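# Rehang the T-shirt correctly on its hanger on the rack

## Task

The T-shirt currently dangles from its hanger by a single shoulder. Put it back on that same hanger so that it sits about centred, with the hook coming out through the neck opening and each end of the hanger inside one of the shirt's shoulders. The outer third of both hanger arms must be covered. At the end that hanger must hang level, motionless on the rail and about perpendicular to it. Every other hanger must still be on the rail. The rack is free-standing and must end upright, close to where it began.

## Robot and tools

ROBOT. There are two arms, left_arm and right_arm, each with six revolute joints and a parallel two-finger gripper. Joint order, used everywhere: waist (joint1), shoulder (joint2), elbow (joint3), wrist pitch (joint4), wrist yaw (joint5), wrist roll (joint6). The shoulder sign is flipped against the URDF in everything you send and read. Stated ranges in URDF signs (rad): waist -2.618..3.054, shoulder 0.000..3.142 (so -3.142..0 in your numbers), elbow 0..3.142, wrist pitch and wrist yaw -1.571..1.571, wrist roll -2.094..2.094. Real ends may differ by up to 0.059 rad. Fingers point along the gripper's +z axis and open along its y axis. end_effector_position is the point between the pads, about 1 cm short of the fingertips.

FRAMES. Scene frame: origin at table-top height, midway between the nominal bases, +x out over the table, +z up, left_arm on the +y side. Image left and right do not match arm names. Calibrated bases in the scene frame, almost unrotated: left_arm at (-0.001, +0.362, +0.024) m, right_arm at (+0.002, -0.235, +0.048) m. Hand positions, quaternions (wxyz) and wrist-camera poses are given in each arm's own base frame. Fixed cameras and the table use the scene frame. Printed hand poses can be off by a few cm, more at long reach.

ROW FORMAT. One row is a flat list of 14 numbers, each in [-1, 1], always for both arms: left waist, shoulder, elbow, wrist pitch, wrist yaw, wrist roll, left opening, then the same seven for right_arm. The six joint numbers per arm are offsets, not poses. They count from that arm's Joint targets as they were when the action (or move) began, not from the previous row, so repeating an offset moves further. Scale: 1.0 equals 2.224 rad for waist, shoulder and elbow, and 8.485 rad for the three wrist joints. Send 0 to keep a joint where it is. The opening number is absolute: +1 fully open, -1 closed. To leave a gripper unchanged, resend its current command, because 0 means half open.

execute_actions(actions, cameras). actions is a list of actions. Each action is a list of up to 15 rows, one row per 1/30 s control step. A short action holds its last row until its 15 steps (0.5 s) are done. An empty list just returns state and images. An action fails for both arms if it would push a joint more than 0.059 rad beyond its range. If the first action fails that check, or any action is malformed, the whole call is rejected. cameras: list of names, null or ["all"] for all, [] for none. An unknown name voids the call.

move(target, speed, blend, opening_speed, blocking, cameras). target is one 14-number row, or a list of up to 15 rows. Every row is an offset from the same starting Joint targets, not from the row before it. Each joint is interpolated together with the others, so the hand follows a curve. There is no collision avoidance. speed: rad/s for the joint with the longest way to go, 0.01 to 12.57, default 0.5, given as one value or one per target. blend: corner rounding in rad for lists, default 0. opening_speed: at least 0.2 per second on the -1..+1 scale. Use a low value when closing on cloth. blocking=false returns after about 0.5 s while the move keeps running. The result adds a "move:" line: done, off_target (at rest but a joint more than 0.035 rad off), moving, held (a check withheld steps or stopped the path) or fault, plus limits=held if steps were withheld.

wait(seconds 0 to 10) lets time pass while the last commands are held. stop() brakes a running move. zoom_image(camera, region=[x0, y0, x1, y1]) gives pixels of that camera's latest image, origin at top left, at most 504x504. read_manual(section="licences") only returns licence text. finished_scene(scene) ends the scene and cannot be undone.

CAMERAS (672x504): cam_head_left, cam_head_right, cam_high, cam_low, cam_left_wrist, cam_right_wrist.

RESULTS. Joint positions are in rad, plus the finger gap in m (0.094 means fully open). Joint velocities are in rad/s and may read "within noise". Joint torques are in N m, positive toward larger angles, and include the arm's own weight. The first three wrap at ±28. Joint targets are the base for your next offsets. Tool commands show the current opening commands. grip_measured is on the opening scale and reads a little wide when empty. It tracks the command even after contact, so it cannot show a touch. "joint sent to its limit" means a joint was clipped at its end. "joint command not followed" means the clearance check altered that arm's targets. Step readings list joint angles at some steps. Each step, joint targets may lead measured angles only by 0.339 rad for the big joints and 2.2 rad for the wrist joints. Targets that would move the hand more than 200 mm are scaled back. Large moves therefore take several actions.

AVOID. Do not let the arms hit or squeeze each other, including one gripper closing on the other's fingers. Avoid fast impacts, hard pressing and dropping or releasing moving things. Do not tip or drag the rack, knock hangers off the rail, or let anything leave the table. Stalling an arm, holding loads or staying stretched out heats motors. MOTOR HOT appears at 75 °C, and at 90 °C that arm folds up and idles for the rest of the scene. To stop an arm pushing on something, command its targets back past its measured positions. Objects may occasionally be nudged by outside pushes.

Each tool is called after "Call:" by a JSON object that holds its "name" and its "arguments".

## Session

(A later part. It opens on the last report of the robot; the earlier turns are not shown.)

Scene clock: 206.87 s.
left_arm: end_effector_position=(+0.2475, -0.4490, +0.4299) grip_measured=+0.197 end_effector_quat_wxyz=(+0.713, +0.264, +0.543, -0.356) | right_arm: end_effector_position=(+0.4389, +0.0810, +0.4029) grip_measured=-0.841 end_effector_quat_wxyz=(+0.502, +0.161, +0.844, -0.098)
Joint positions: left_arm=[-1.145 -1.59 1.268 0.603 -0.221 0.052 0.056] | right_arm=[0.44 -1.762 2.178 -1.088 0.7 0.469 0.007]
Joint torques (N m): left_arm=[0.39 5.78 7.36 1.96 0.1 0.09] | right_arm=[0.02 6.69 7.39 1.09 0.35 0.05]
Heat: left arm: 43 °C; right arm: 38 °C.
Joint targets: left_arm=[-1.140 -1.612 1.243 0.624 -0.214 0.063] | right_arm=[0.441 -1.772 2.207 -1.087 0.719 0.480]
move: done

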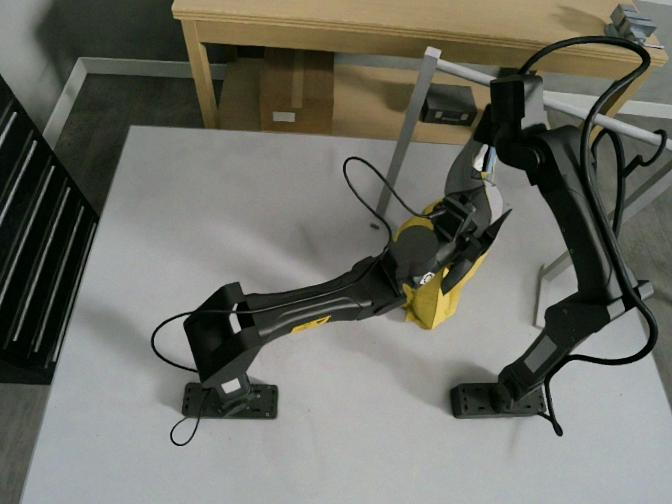

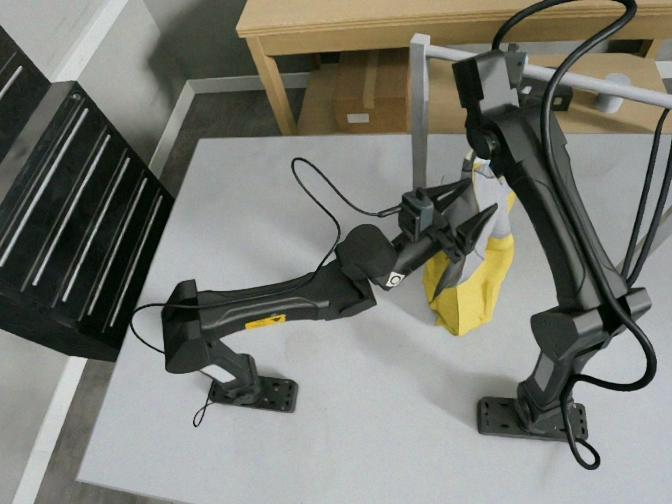

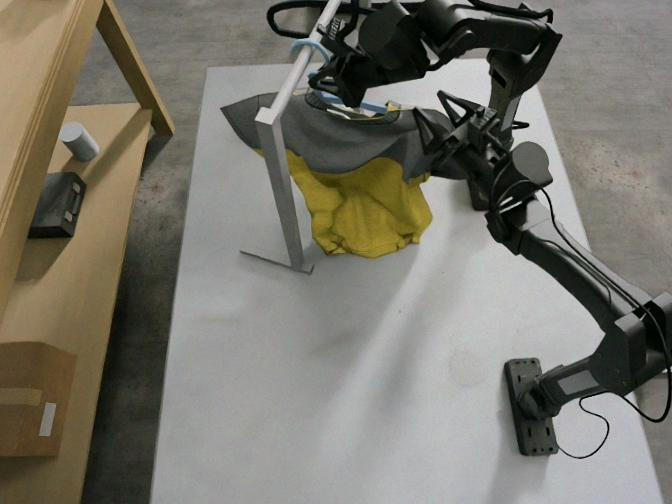

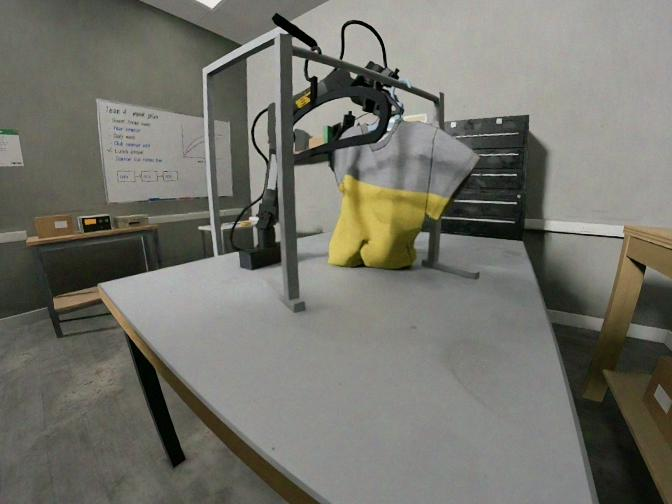

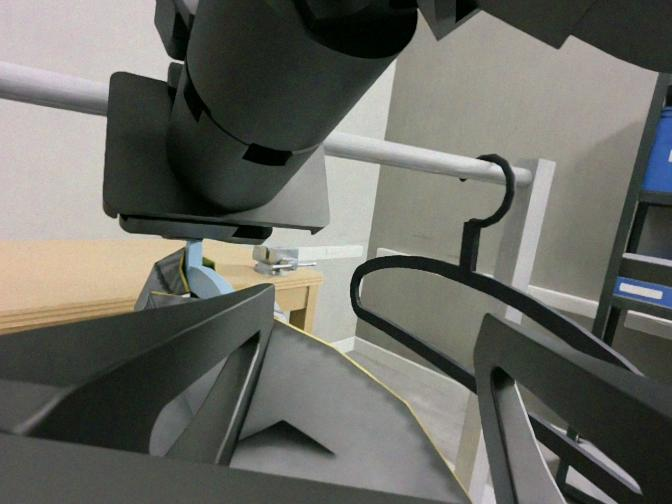

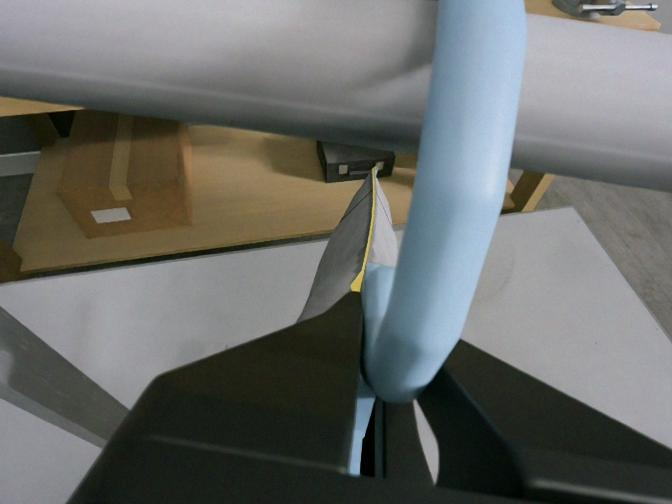

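Call:
{"name": "move", "arguments": {"target": [-0.0445, 0.1920, -0.1214, -0.0193, -0.0090, 0.0032, 0.2, 0, 0, 0, 0, 0, 0, -0.95], "speed": 0.2}}

Scene clock: 210.90 s.
left_arm: end_effector_position=(+0.1829, -0.3671, +0.4476) grip_measured=+0.197 end_effector_quat_wxyz=(+0.715, +0.266, +0.534, -0.366) | right_arm: end_effector_position=(+0.4389, +0.0810, +0.4029) grip_measured=-0.841 end_effector_quat_wxyz=(+0.502, +0.161, +0.844, -0.098)
Joint positions: left_arm=[-1.234 -1.201 1.001 0.507 -0.286 0.078 0.056] | right_arm=[0.44 -1.762 2.178 -1.088 0.7 0.469 0.007]
Joint torques (N m): left_arm=[-0.49 5.12 6.84 1.29 0.03 0.08] | right_arm=[0.01 6.72 7.36 1.09 0.35 0.05]
Heat: left arm: 42 °C; right arm: 38 °C.
Joint targets: left_arm=[-1.239 -1.184 0.973 0.460 -0.290 0.090] | right_arm=[0.441 -1.772 2.207 -1.087 0.719 0.480]
move: off_target (left_arm); left_arm: the wrist pitch is farthest, 0.046 rad from its target

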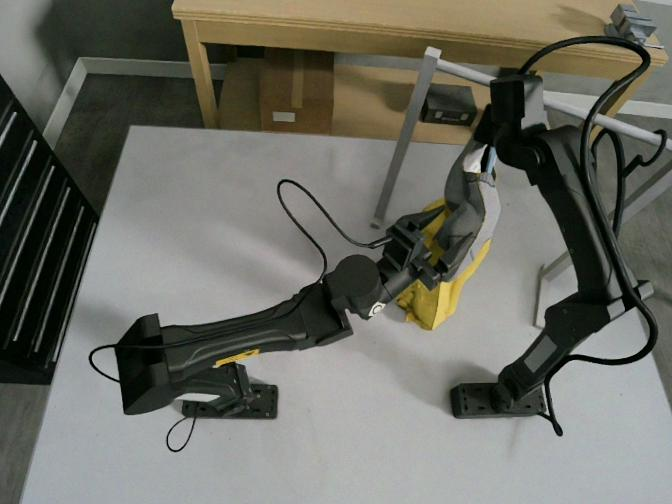

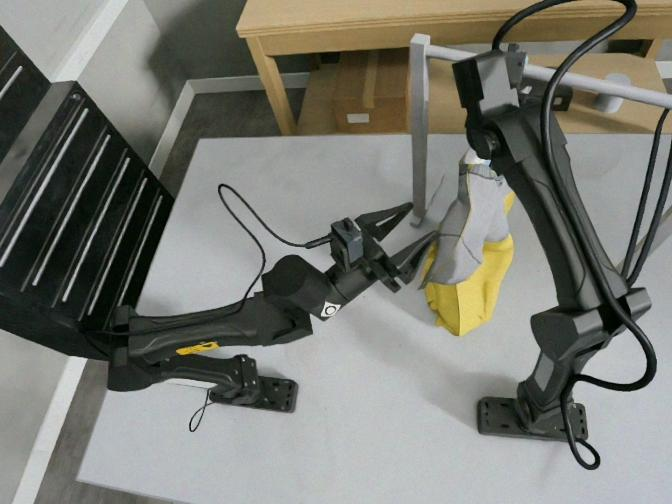

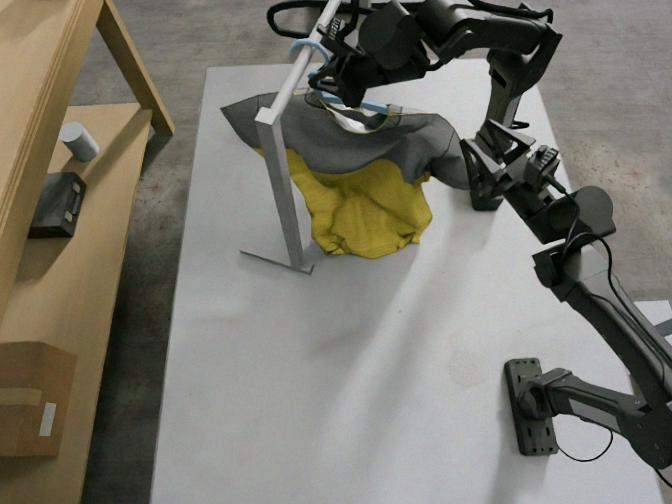

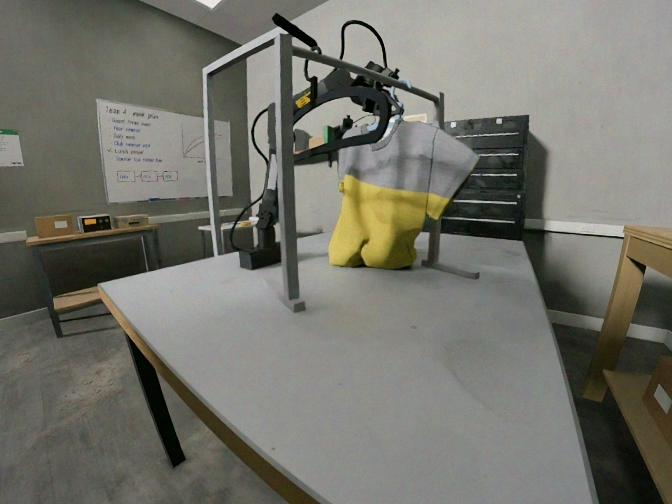

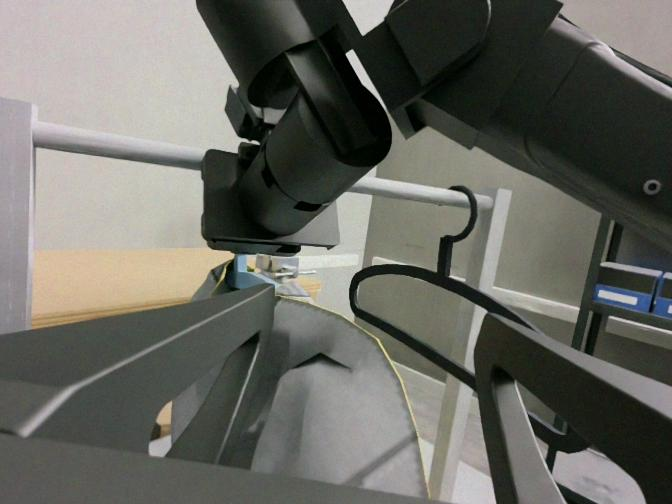

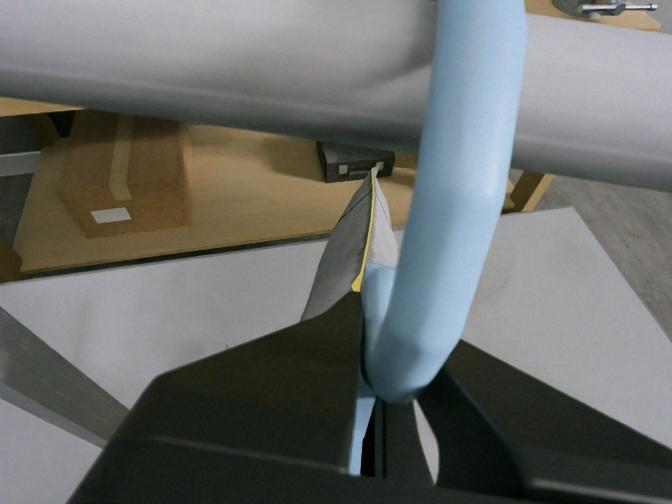

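Call:
{"name": "zoom_image", "arguments": {"camera": "cam_high", "region": [210, 30, 500, 270]}}

Call:
{"name": "zoom_image", "arguments": {"camera": "cam_low", "region": [310, 80, 490, 280]}}

Call:
{"name": "zoom_image", "arguments": {"camera": "cam_left_wrist", "region": [140, 200, 480, 504]}}

Call:
{"name": "zoom_image", "arguments": {"camera": "cam_head_right", "region": [390, 110, 540, 350]}}

Call:
{"name": "zoom_image", "arguments": {"camera": "cam_right_wrist", "region": [280, 155, 440, 315]}}

Call:
{"name": "zoom_image", "arguments": {"camera": "cam_head_left", "region": [380, 100, 560, 340]}}

Scaled by 1.738 from the camera's image (finer frame: 960x720).

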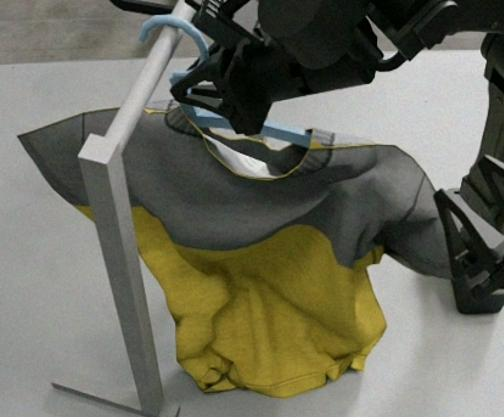

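Scaled by 2.520 from the camera's image (finer frame: 960x720).

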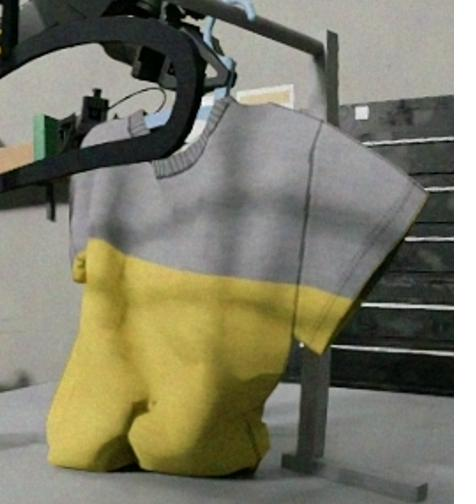

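Scaled by 1.482 from the camera's image (finer frame: 960x720).

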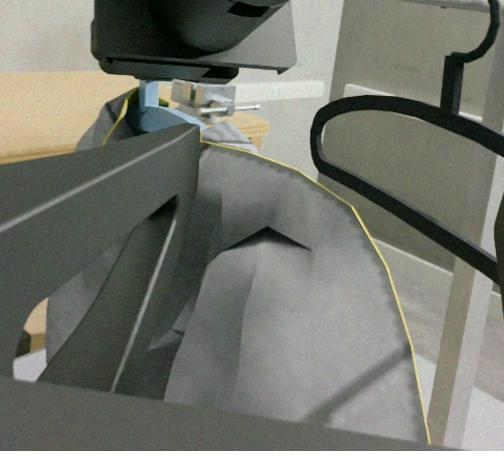

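Scaled by 2.100 from the camera's image (finer frame: 960x720).

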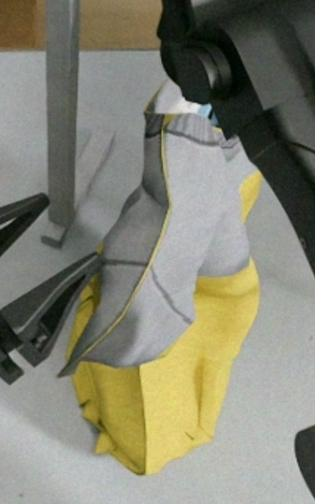

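Scaled by 3.150 from the camera's image (finer frame: 960x720).

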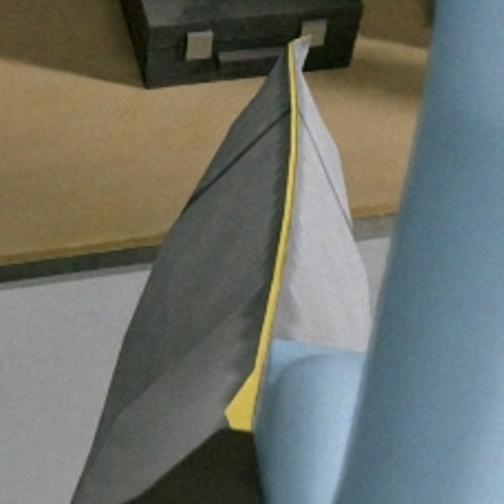

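Scaled by 2.100 from the camera's image (finer frame: 960x720).

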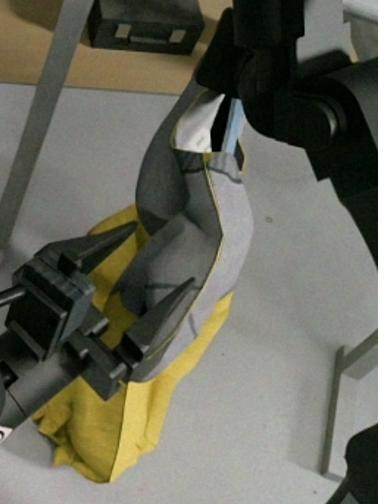

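Call:
{"name": "move", "arguments": {"target": [-0.1030, -0.0980, 0.0962, -0.0092, -0.0595, 0.0083, 0.6, 0, 0, 0, 0, 0, 0, -0.95], "speed": 0.35}}

Scene clock: 218.60 s.
left_arm: end_effector_position=(+0.1713, -0.3999, +0.4184) grip_measured=+0.597 end_effector_quat_wxyz=(+0.714, +0.217, +0.620, -0.242) | right_arm: end_effector_position=(+0.4389, +0.0810, +0.4029) grip_measured=-0.841 end_effector_quat_wxyz=(+0.502, +0.161, +0.844, -0.098)
Joint positions: left_arm=[-1.464 -1.386 1.155 0.427 -0.79 0.149 0.075] | right_arm=[0.44 -1.762 2.178 -1.088 0.7 0.469 0.007]
Joint torques (N m): left_arm=[-0.32 3.99 12.22 1.16 0.04 0.07] | right_arm=[0.01 6.71 7.38 1.09 0.34 0.05]
Heat: left arm: 42 °C; right arm: 38 °C.
Joint targets: left_arm=[-1.468 -1.402 1.187 0.382 -0.795 0.160] | right_arm=[0.441 -1.772 2.207 -1.087 0.719 0.480]
move: off_target (left_arm); left_arm: the wrist pitch is farthest, 0.045 rad from its target

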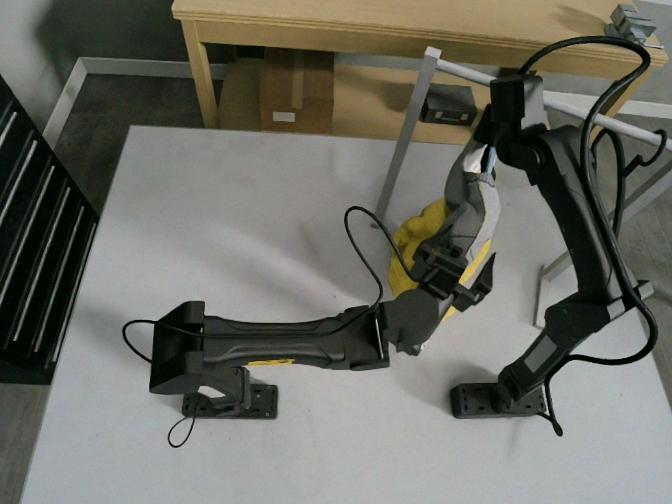

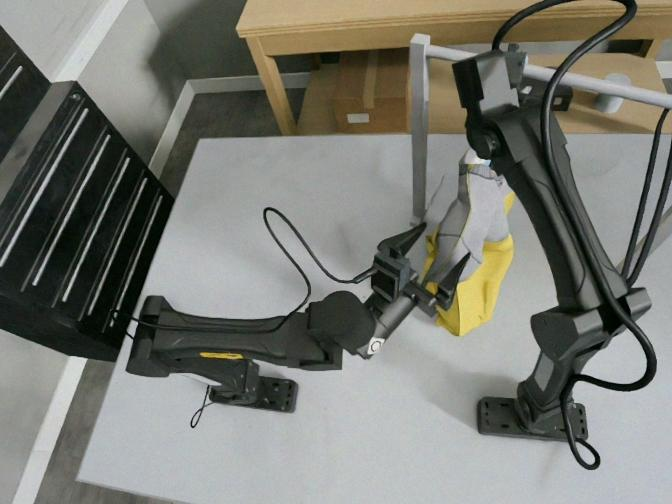

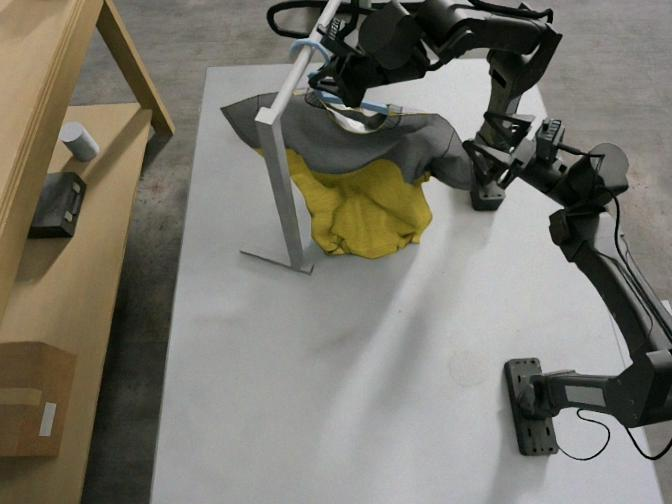

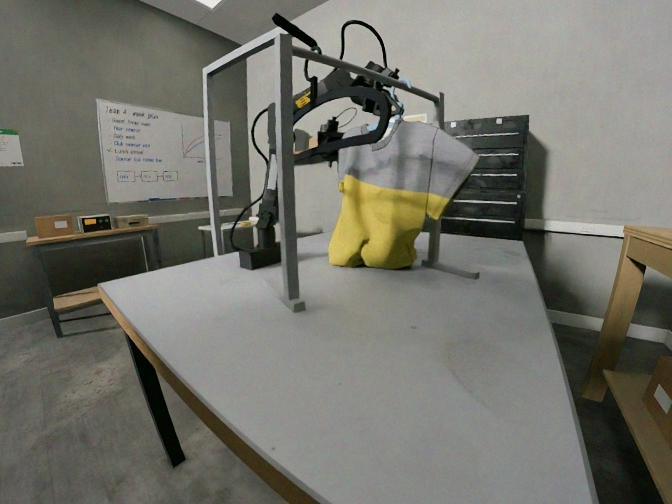

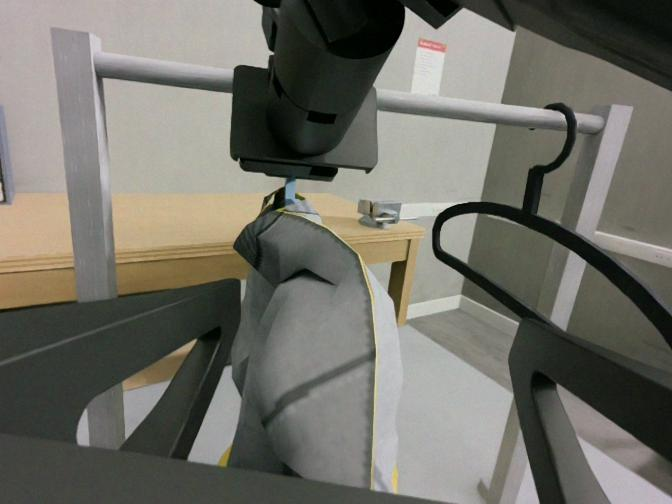

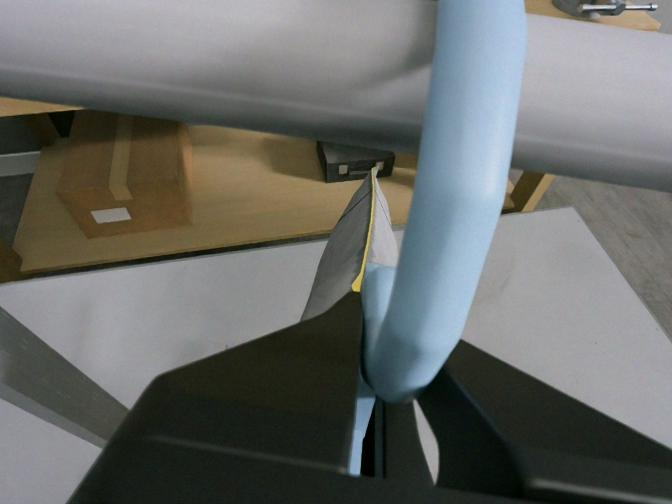

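Call:
{"name": "zoom_image", "arguments": {"camera": "cam_left_wrist", "region": [210, 140, 440, 480]}}

Scaled by 1.482 from the camera's image (finer frame: 960x720).

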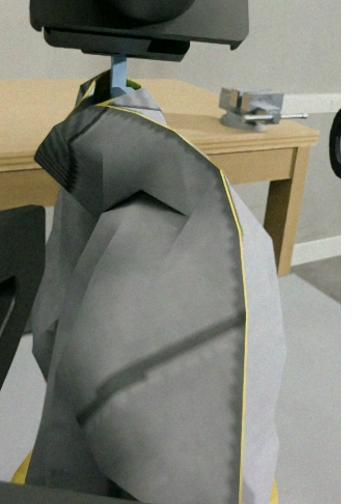

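Call:
{"name": "zoom_image", "arguments": {"camera": "cam_left_wrist", "region": [225, 175, 375, 285]}}

Call:
{"name": "zoom_image", "arguments": {"camera": "cam_high", "region": [290, 70, 450, 190]}}

Call:
{"name": "zoom_image", "arguments": {"camera": "cam_head_left", "region": [440, 120, 540, 240]}}

Scaled by 3.360 from the camera's image (finer frame: 960x720).

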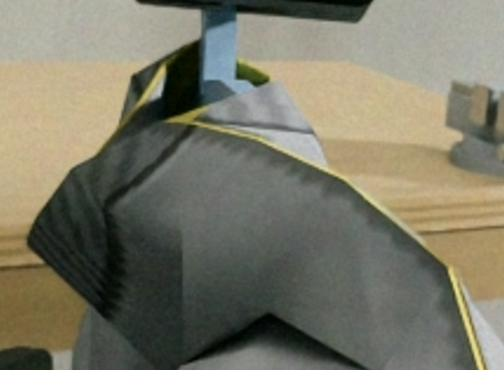

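Scaled by 3.150 from the camera's image (finer frame: 960x720).

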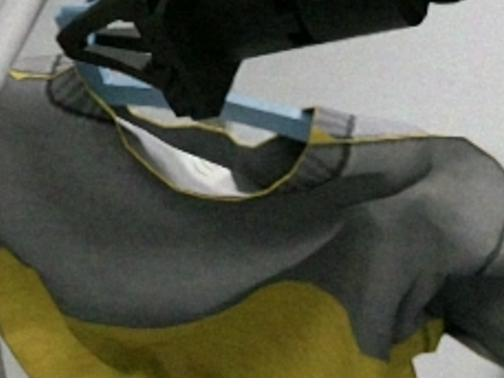

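Scaled by 4.200 from the camera's image (finer frame: 960x720).

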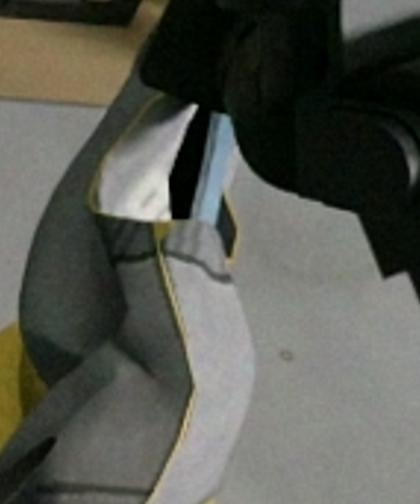

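Call:
{"name": "move", "arguments": {"target": [0.0423, -0.0787, 0.0013, 0.0269, 0.0112, -0.0053, 0.6, 0, 0, 0, 0, 0, 0, -0.95], "speed": 0.15}}

Scene clock: 223.93 s.
left_arm: end_effector_position=(+0.2058, -0.4348, +0.3782) grip_measured=+0.597 end_effector_quat_wxyz=(+0.714, +0.212, +0.623, -0.237) | right_arm: end_effector_position=(+0.4389, +0.0810, +0.4029) grip_measured=-0.841 end_effector_quat_wxyz=(+0.502, +0.161, +0.844, -0.098)
Joint positions: left_arm=[-1.378 -1.557 1.155 0.58 -0.723 0.126 0.075] | right_arm=[0.44 -1.762 2.178 -1.088 0.7 0.469 0.007]
Joint torques (N m): left_arm=[0.42 5.31 12.55 2 0.26 -0.09] | right_arm=[-0.01 6.68 7.39 1.09 0.34 0.05]
Heat: left arm: 42 °C; right arm: 38 °C.
Joint targets: left_arm=[-1.374 -1.578 1.190 0.611 -0.700 0.115] | right_arm=[0.441 -1.772 2.207 -1.087 0.719 0.480]
move: done

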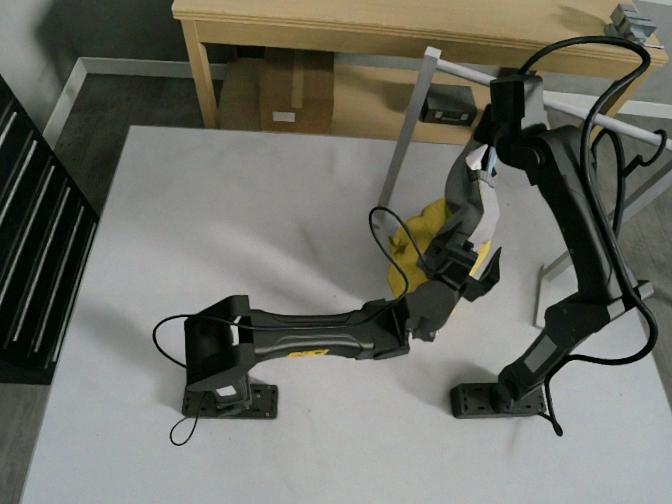

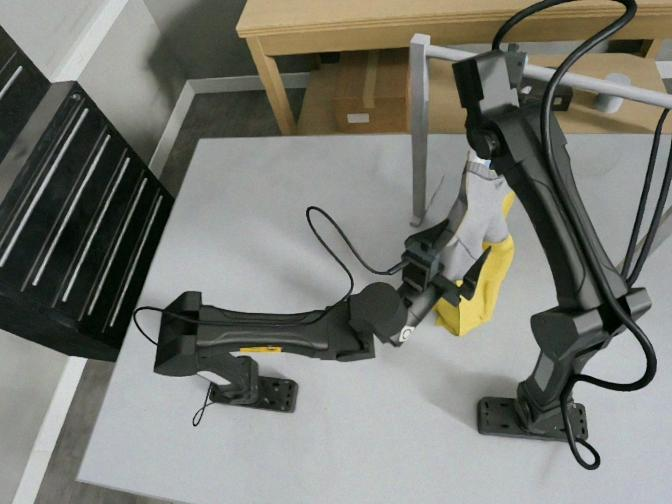

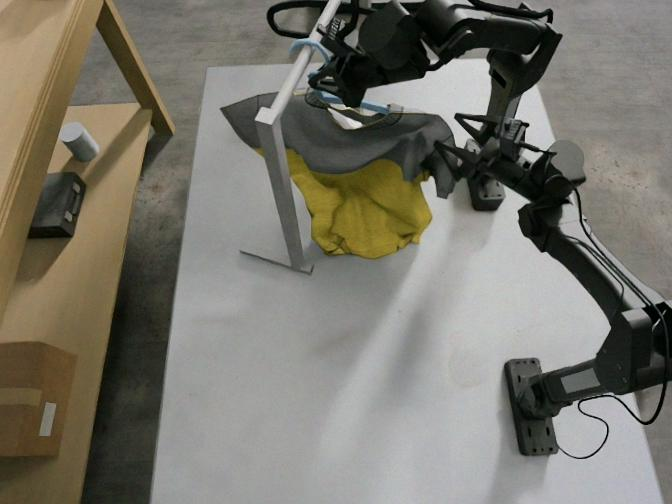

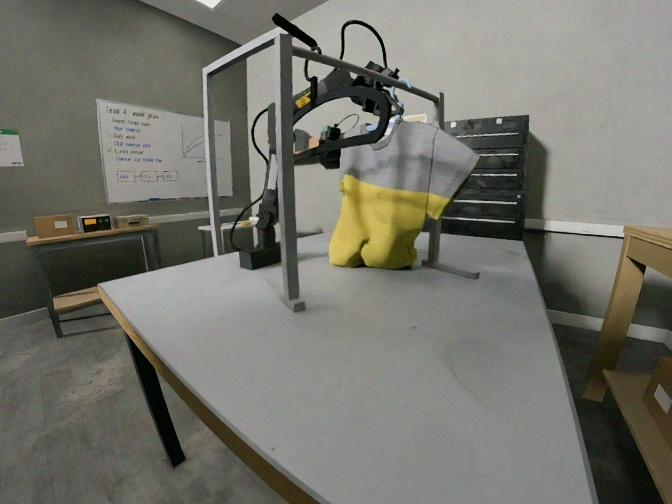

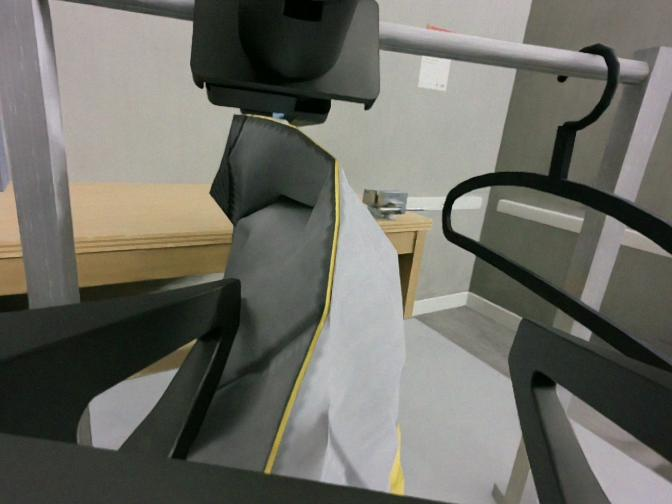

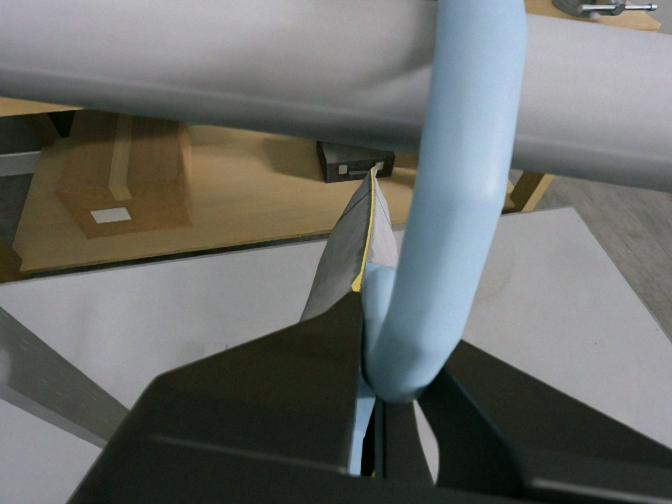

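Call:
{"name": "zoom_image", "arguments": {"camera": "cam_left_wrist", "region": [180, 90, 520, 504]}}

Call:
{"name": "zoom_image", "arguments": {"camera": "cam_high", "region": [370, 80, 520, 230]}}

Call:
{"name": "zoom_image", "arguments": {"camera": "cam_head_right", "region": [390, 150, 530, 340]}}

Scaled by 1.217 from the camera's image (finer frame: 960x720).

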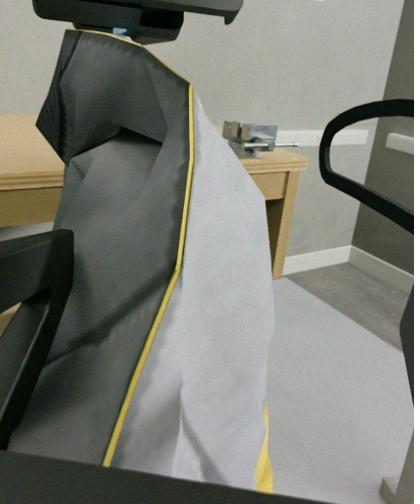

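Scaled by 3.360 from the camera's image (finer frame: 960x720).

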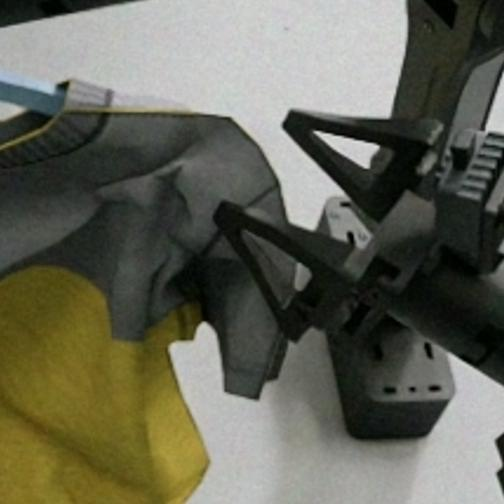

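Scaled by 2.653 from the camera's image (finer frame: 960x720).

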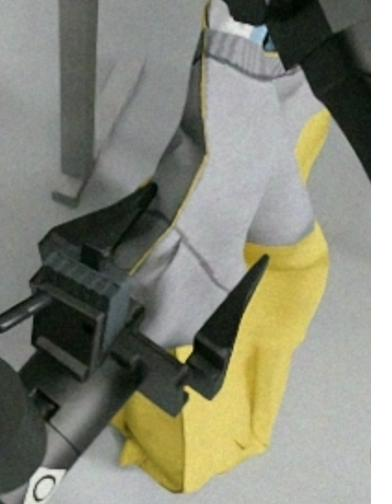

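Call:
{"name": "move", "arguments": {"target": [0, 0, 0, 0, 0, 0, -1.0, 0, 0, 0, 0, 0, 0, -0.95], "opening_speed": 0.7, "cameras": ["cam_left_wrist", "cam_high", "cam_head_right", "cam_low"]}}

Scene clock: 227.17 s.
left_arm: end_effector_position=(+0.2051, -0.4354, +0.3799) grip_measured=-0.976 end_effector_quat_wxyz=(+0.714, +0.209, +0.622, -0.244) | right_arm: end_effector_position=(+0.4389, +0.0810, +0.4029) grip_measured=-0.841 end_effector_quat_wxyz=(+0.502, +0.161, +0.844, -0.098)
Joint positions: left_arm=[-1.378 -1.557 1.155 0.588 -0.717 0.118 0.001] | right_arm=[0.44 -1.762 2.178 -1.088 0.7 0.469 0.007]
Joint torques (N m): left_arm=[0.32 5.34 12.77 1.92 0.25 -0.06] | right_arm=[0.01 6.71 7.38 1.1 0.35 0.05]
Heat: left arm: 42 °C; right arm: 38 °C.
Joint targets: left_arm=[-1.374 -1.578 1.190 0.611 -0.700 0.115] | right_arm=[0.441 -1.772 2.207 -1.087 0.719 0.480]
move: done
Images, in order (width x height): cam_head_right 672x504, cam_high 672x504, cam_low 672x504, cam_left_wrist 672x504.

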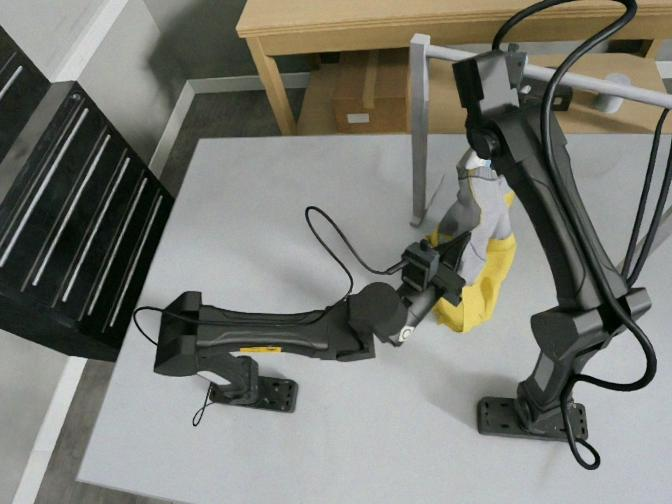

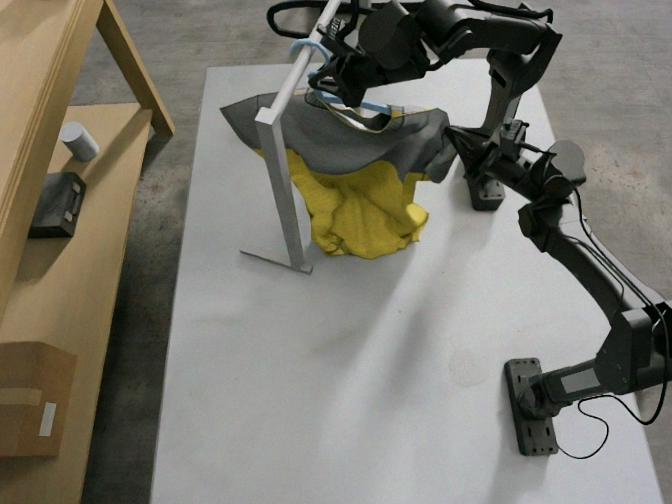

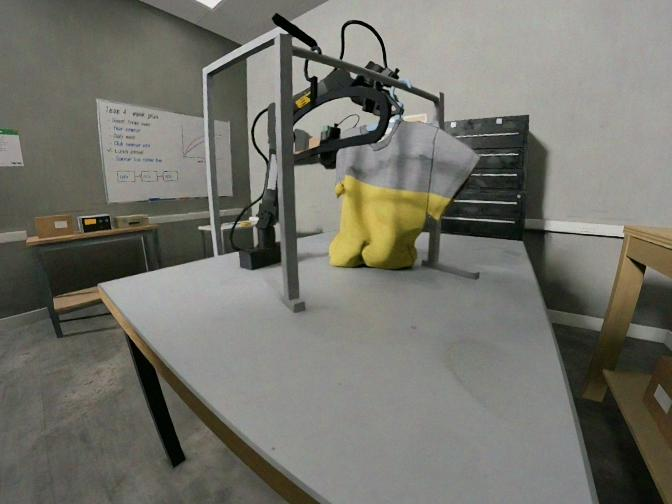

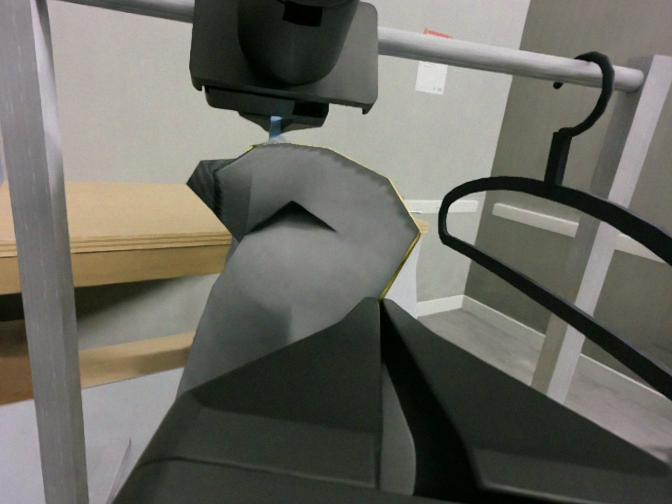

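Call:
{"name": "move", "arguments": {"target": [0.0463, 0.0306, 0.0409, -0.0150, 0.0275, 0, -1.0, 0, 0, 0, 0, 0, 0, -0.95], "speed": 0.15}}

Scene clock: 229.73 s.
left_arm: end_effector_position=(+0.2207, -0.4399, +0.4232) grip_measured=-0.979 end_effector_quat_wxyz=(+0.719, +0.242, +0.582, -0.294) | right_arm: end_effector_position=(+0.4389, +0.0810, +0.4029) grip_measured=-0.841 end_effector_quat_wxyz=(+0.502, +0.161, +0.844, -0.098)
Joint positions: left_arm=[-1.277 -1.537 1.248 0.524 -0.483 0.117 0.001] | right_arm=[0.44 -1.762 2.178 -1.088 0.7 0.469 0.007]
Joint torques (N m): left_arm=[0.53 9.14 12.67 1.36 0.2 0] | right_arm=[0.01 6.74 7.39 1.09 0.35 0.05]
Heat: left arm: 42 °C; right arm: 38 °C.
Joint targets: left_arm=[-1.271 -1.510 1.281 0.483 -0.467 0.115] | right_arm=[0.441 -1.772 2.207 -1.087 0.719 0.480]
move: off_target (left_arm); left_arm: the wrist pitch is farthest, 0.040 rad from its target

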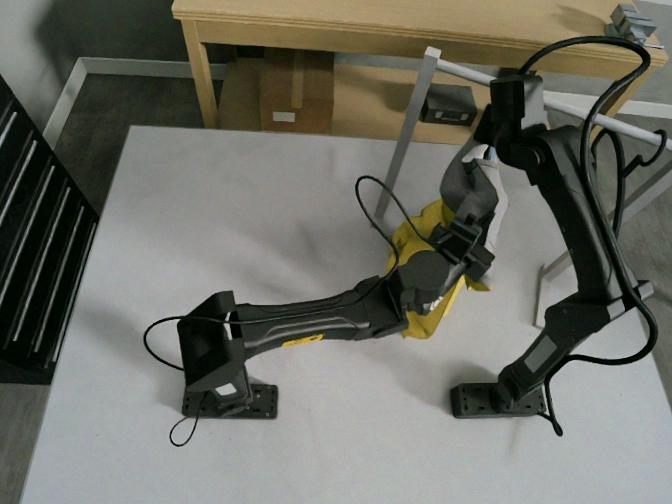

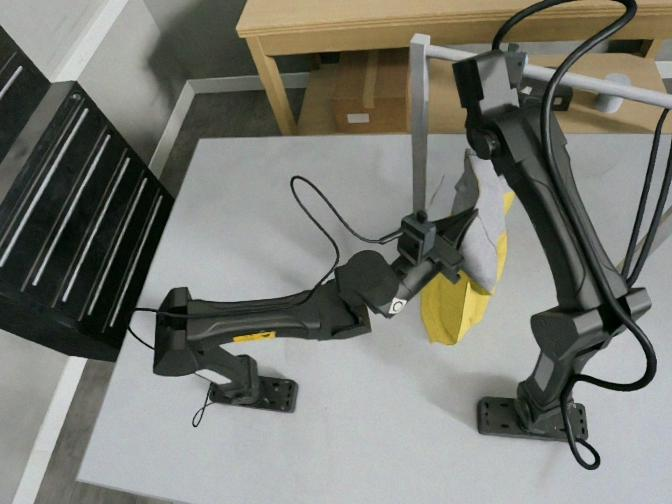

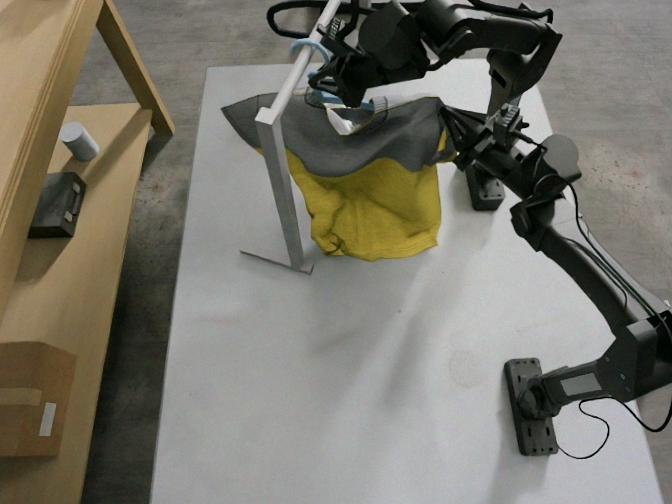

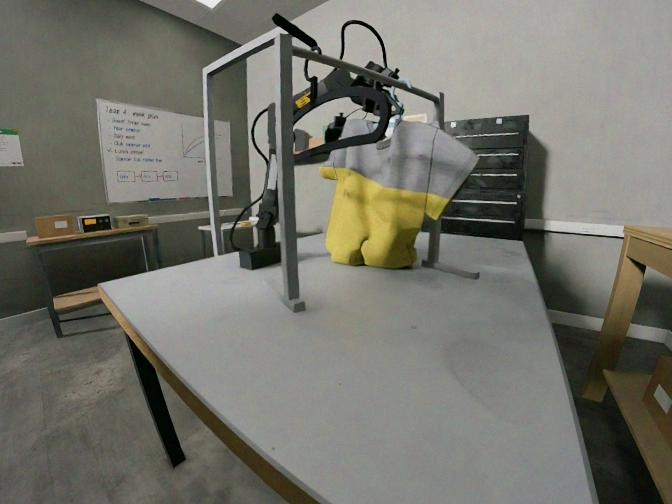

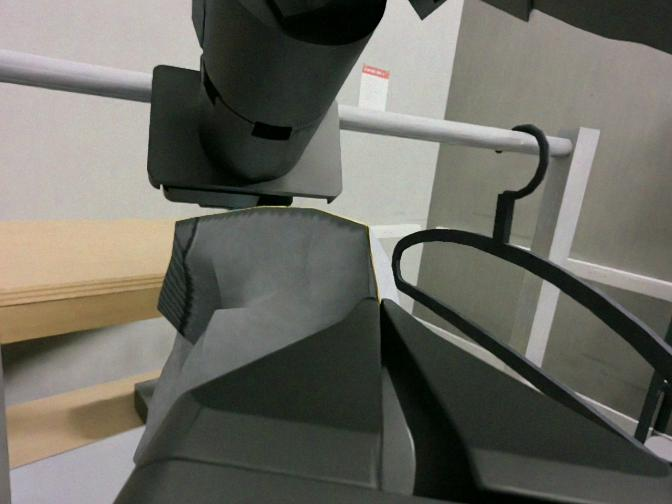

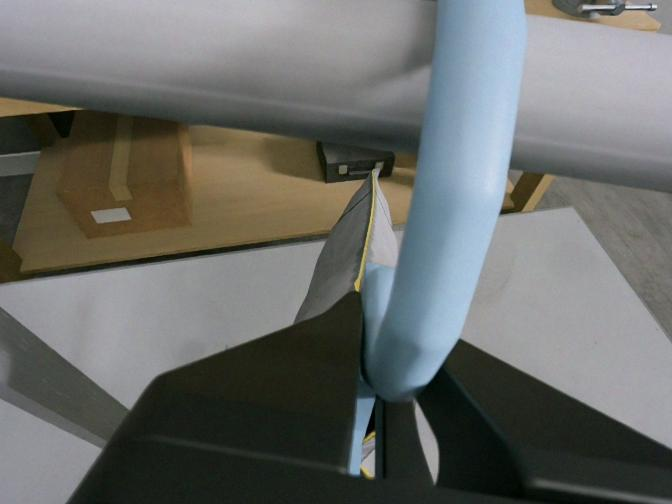

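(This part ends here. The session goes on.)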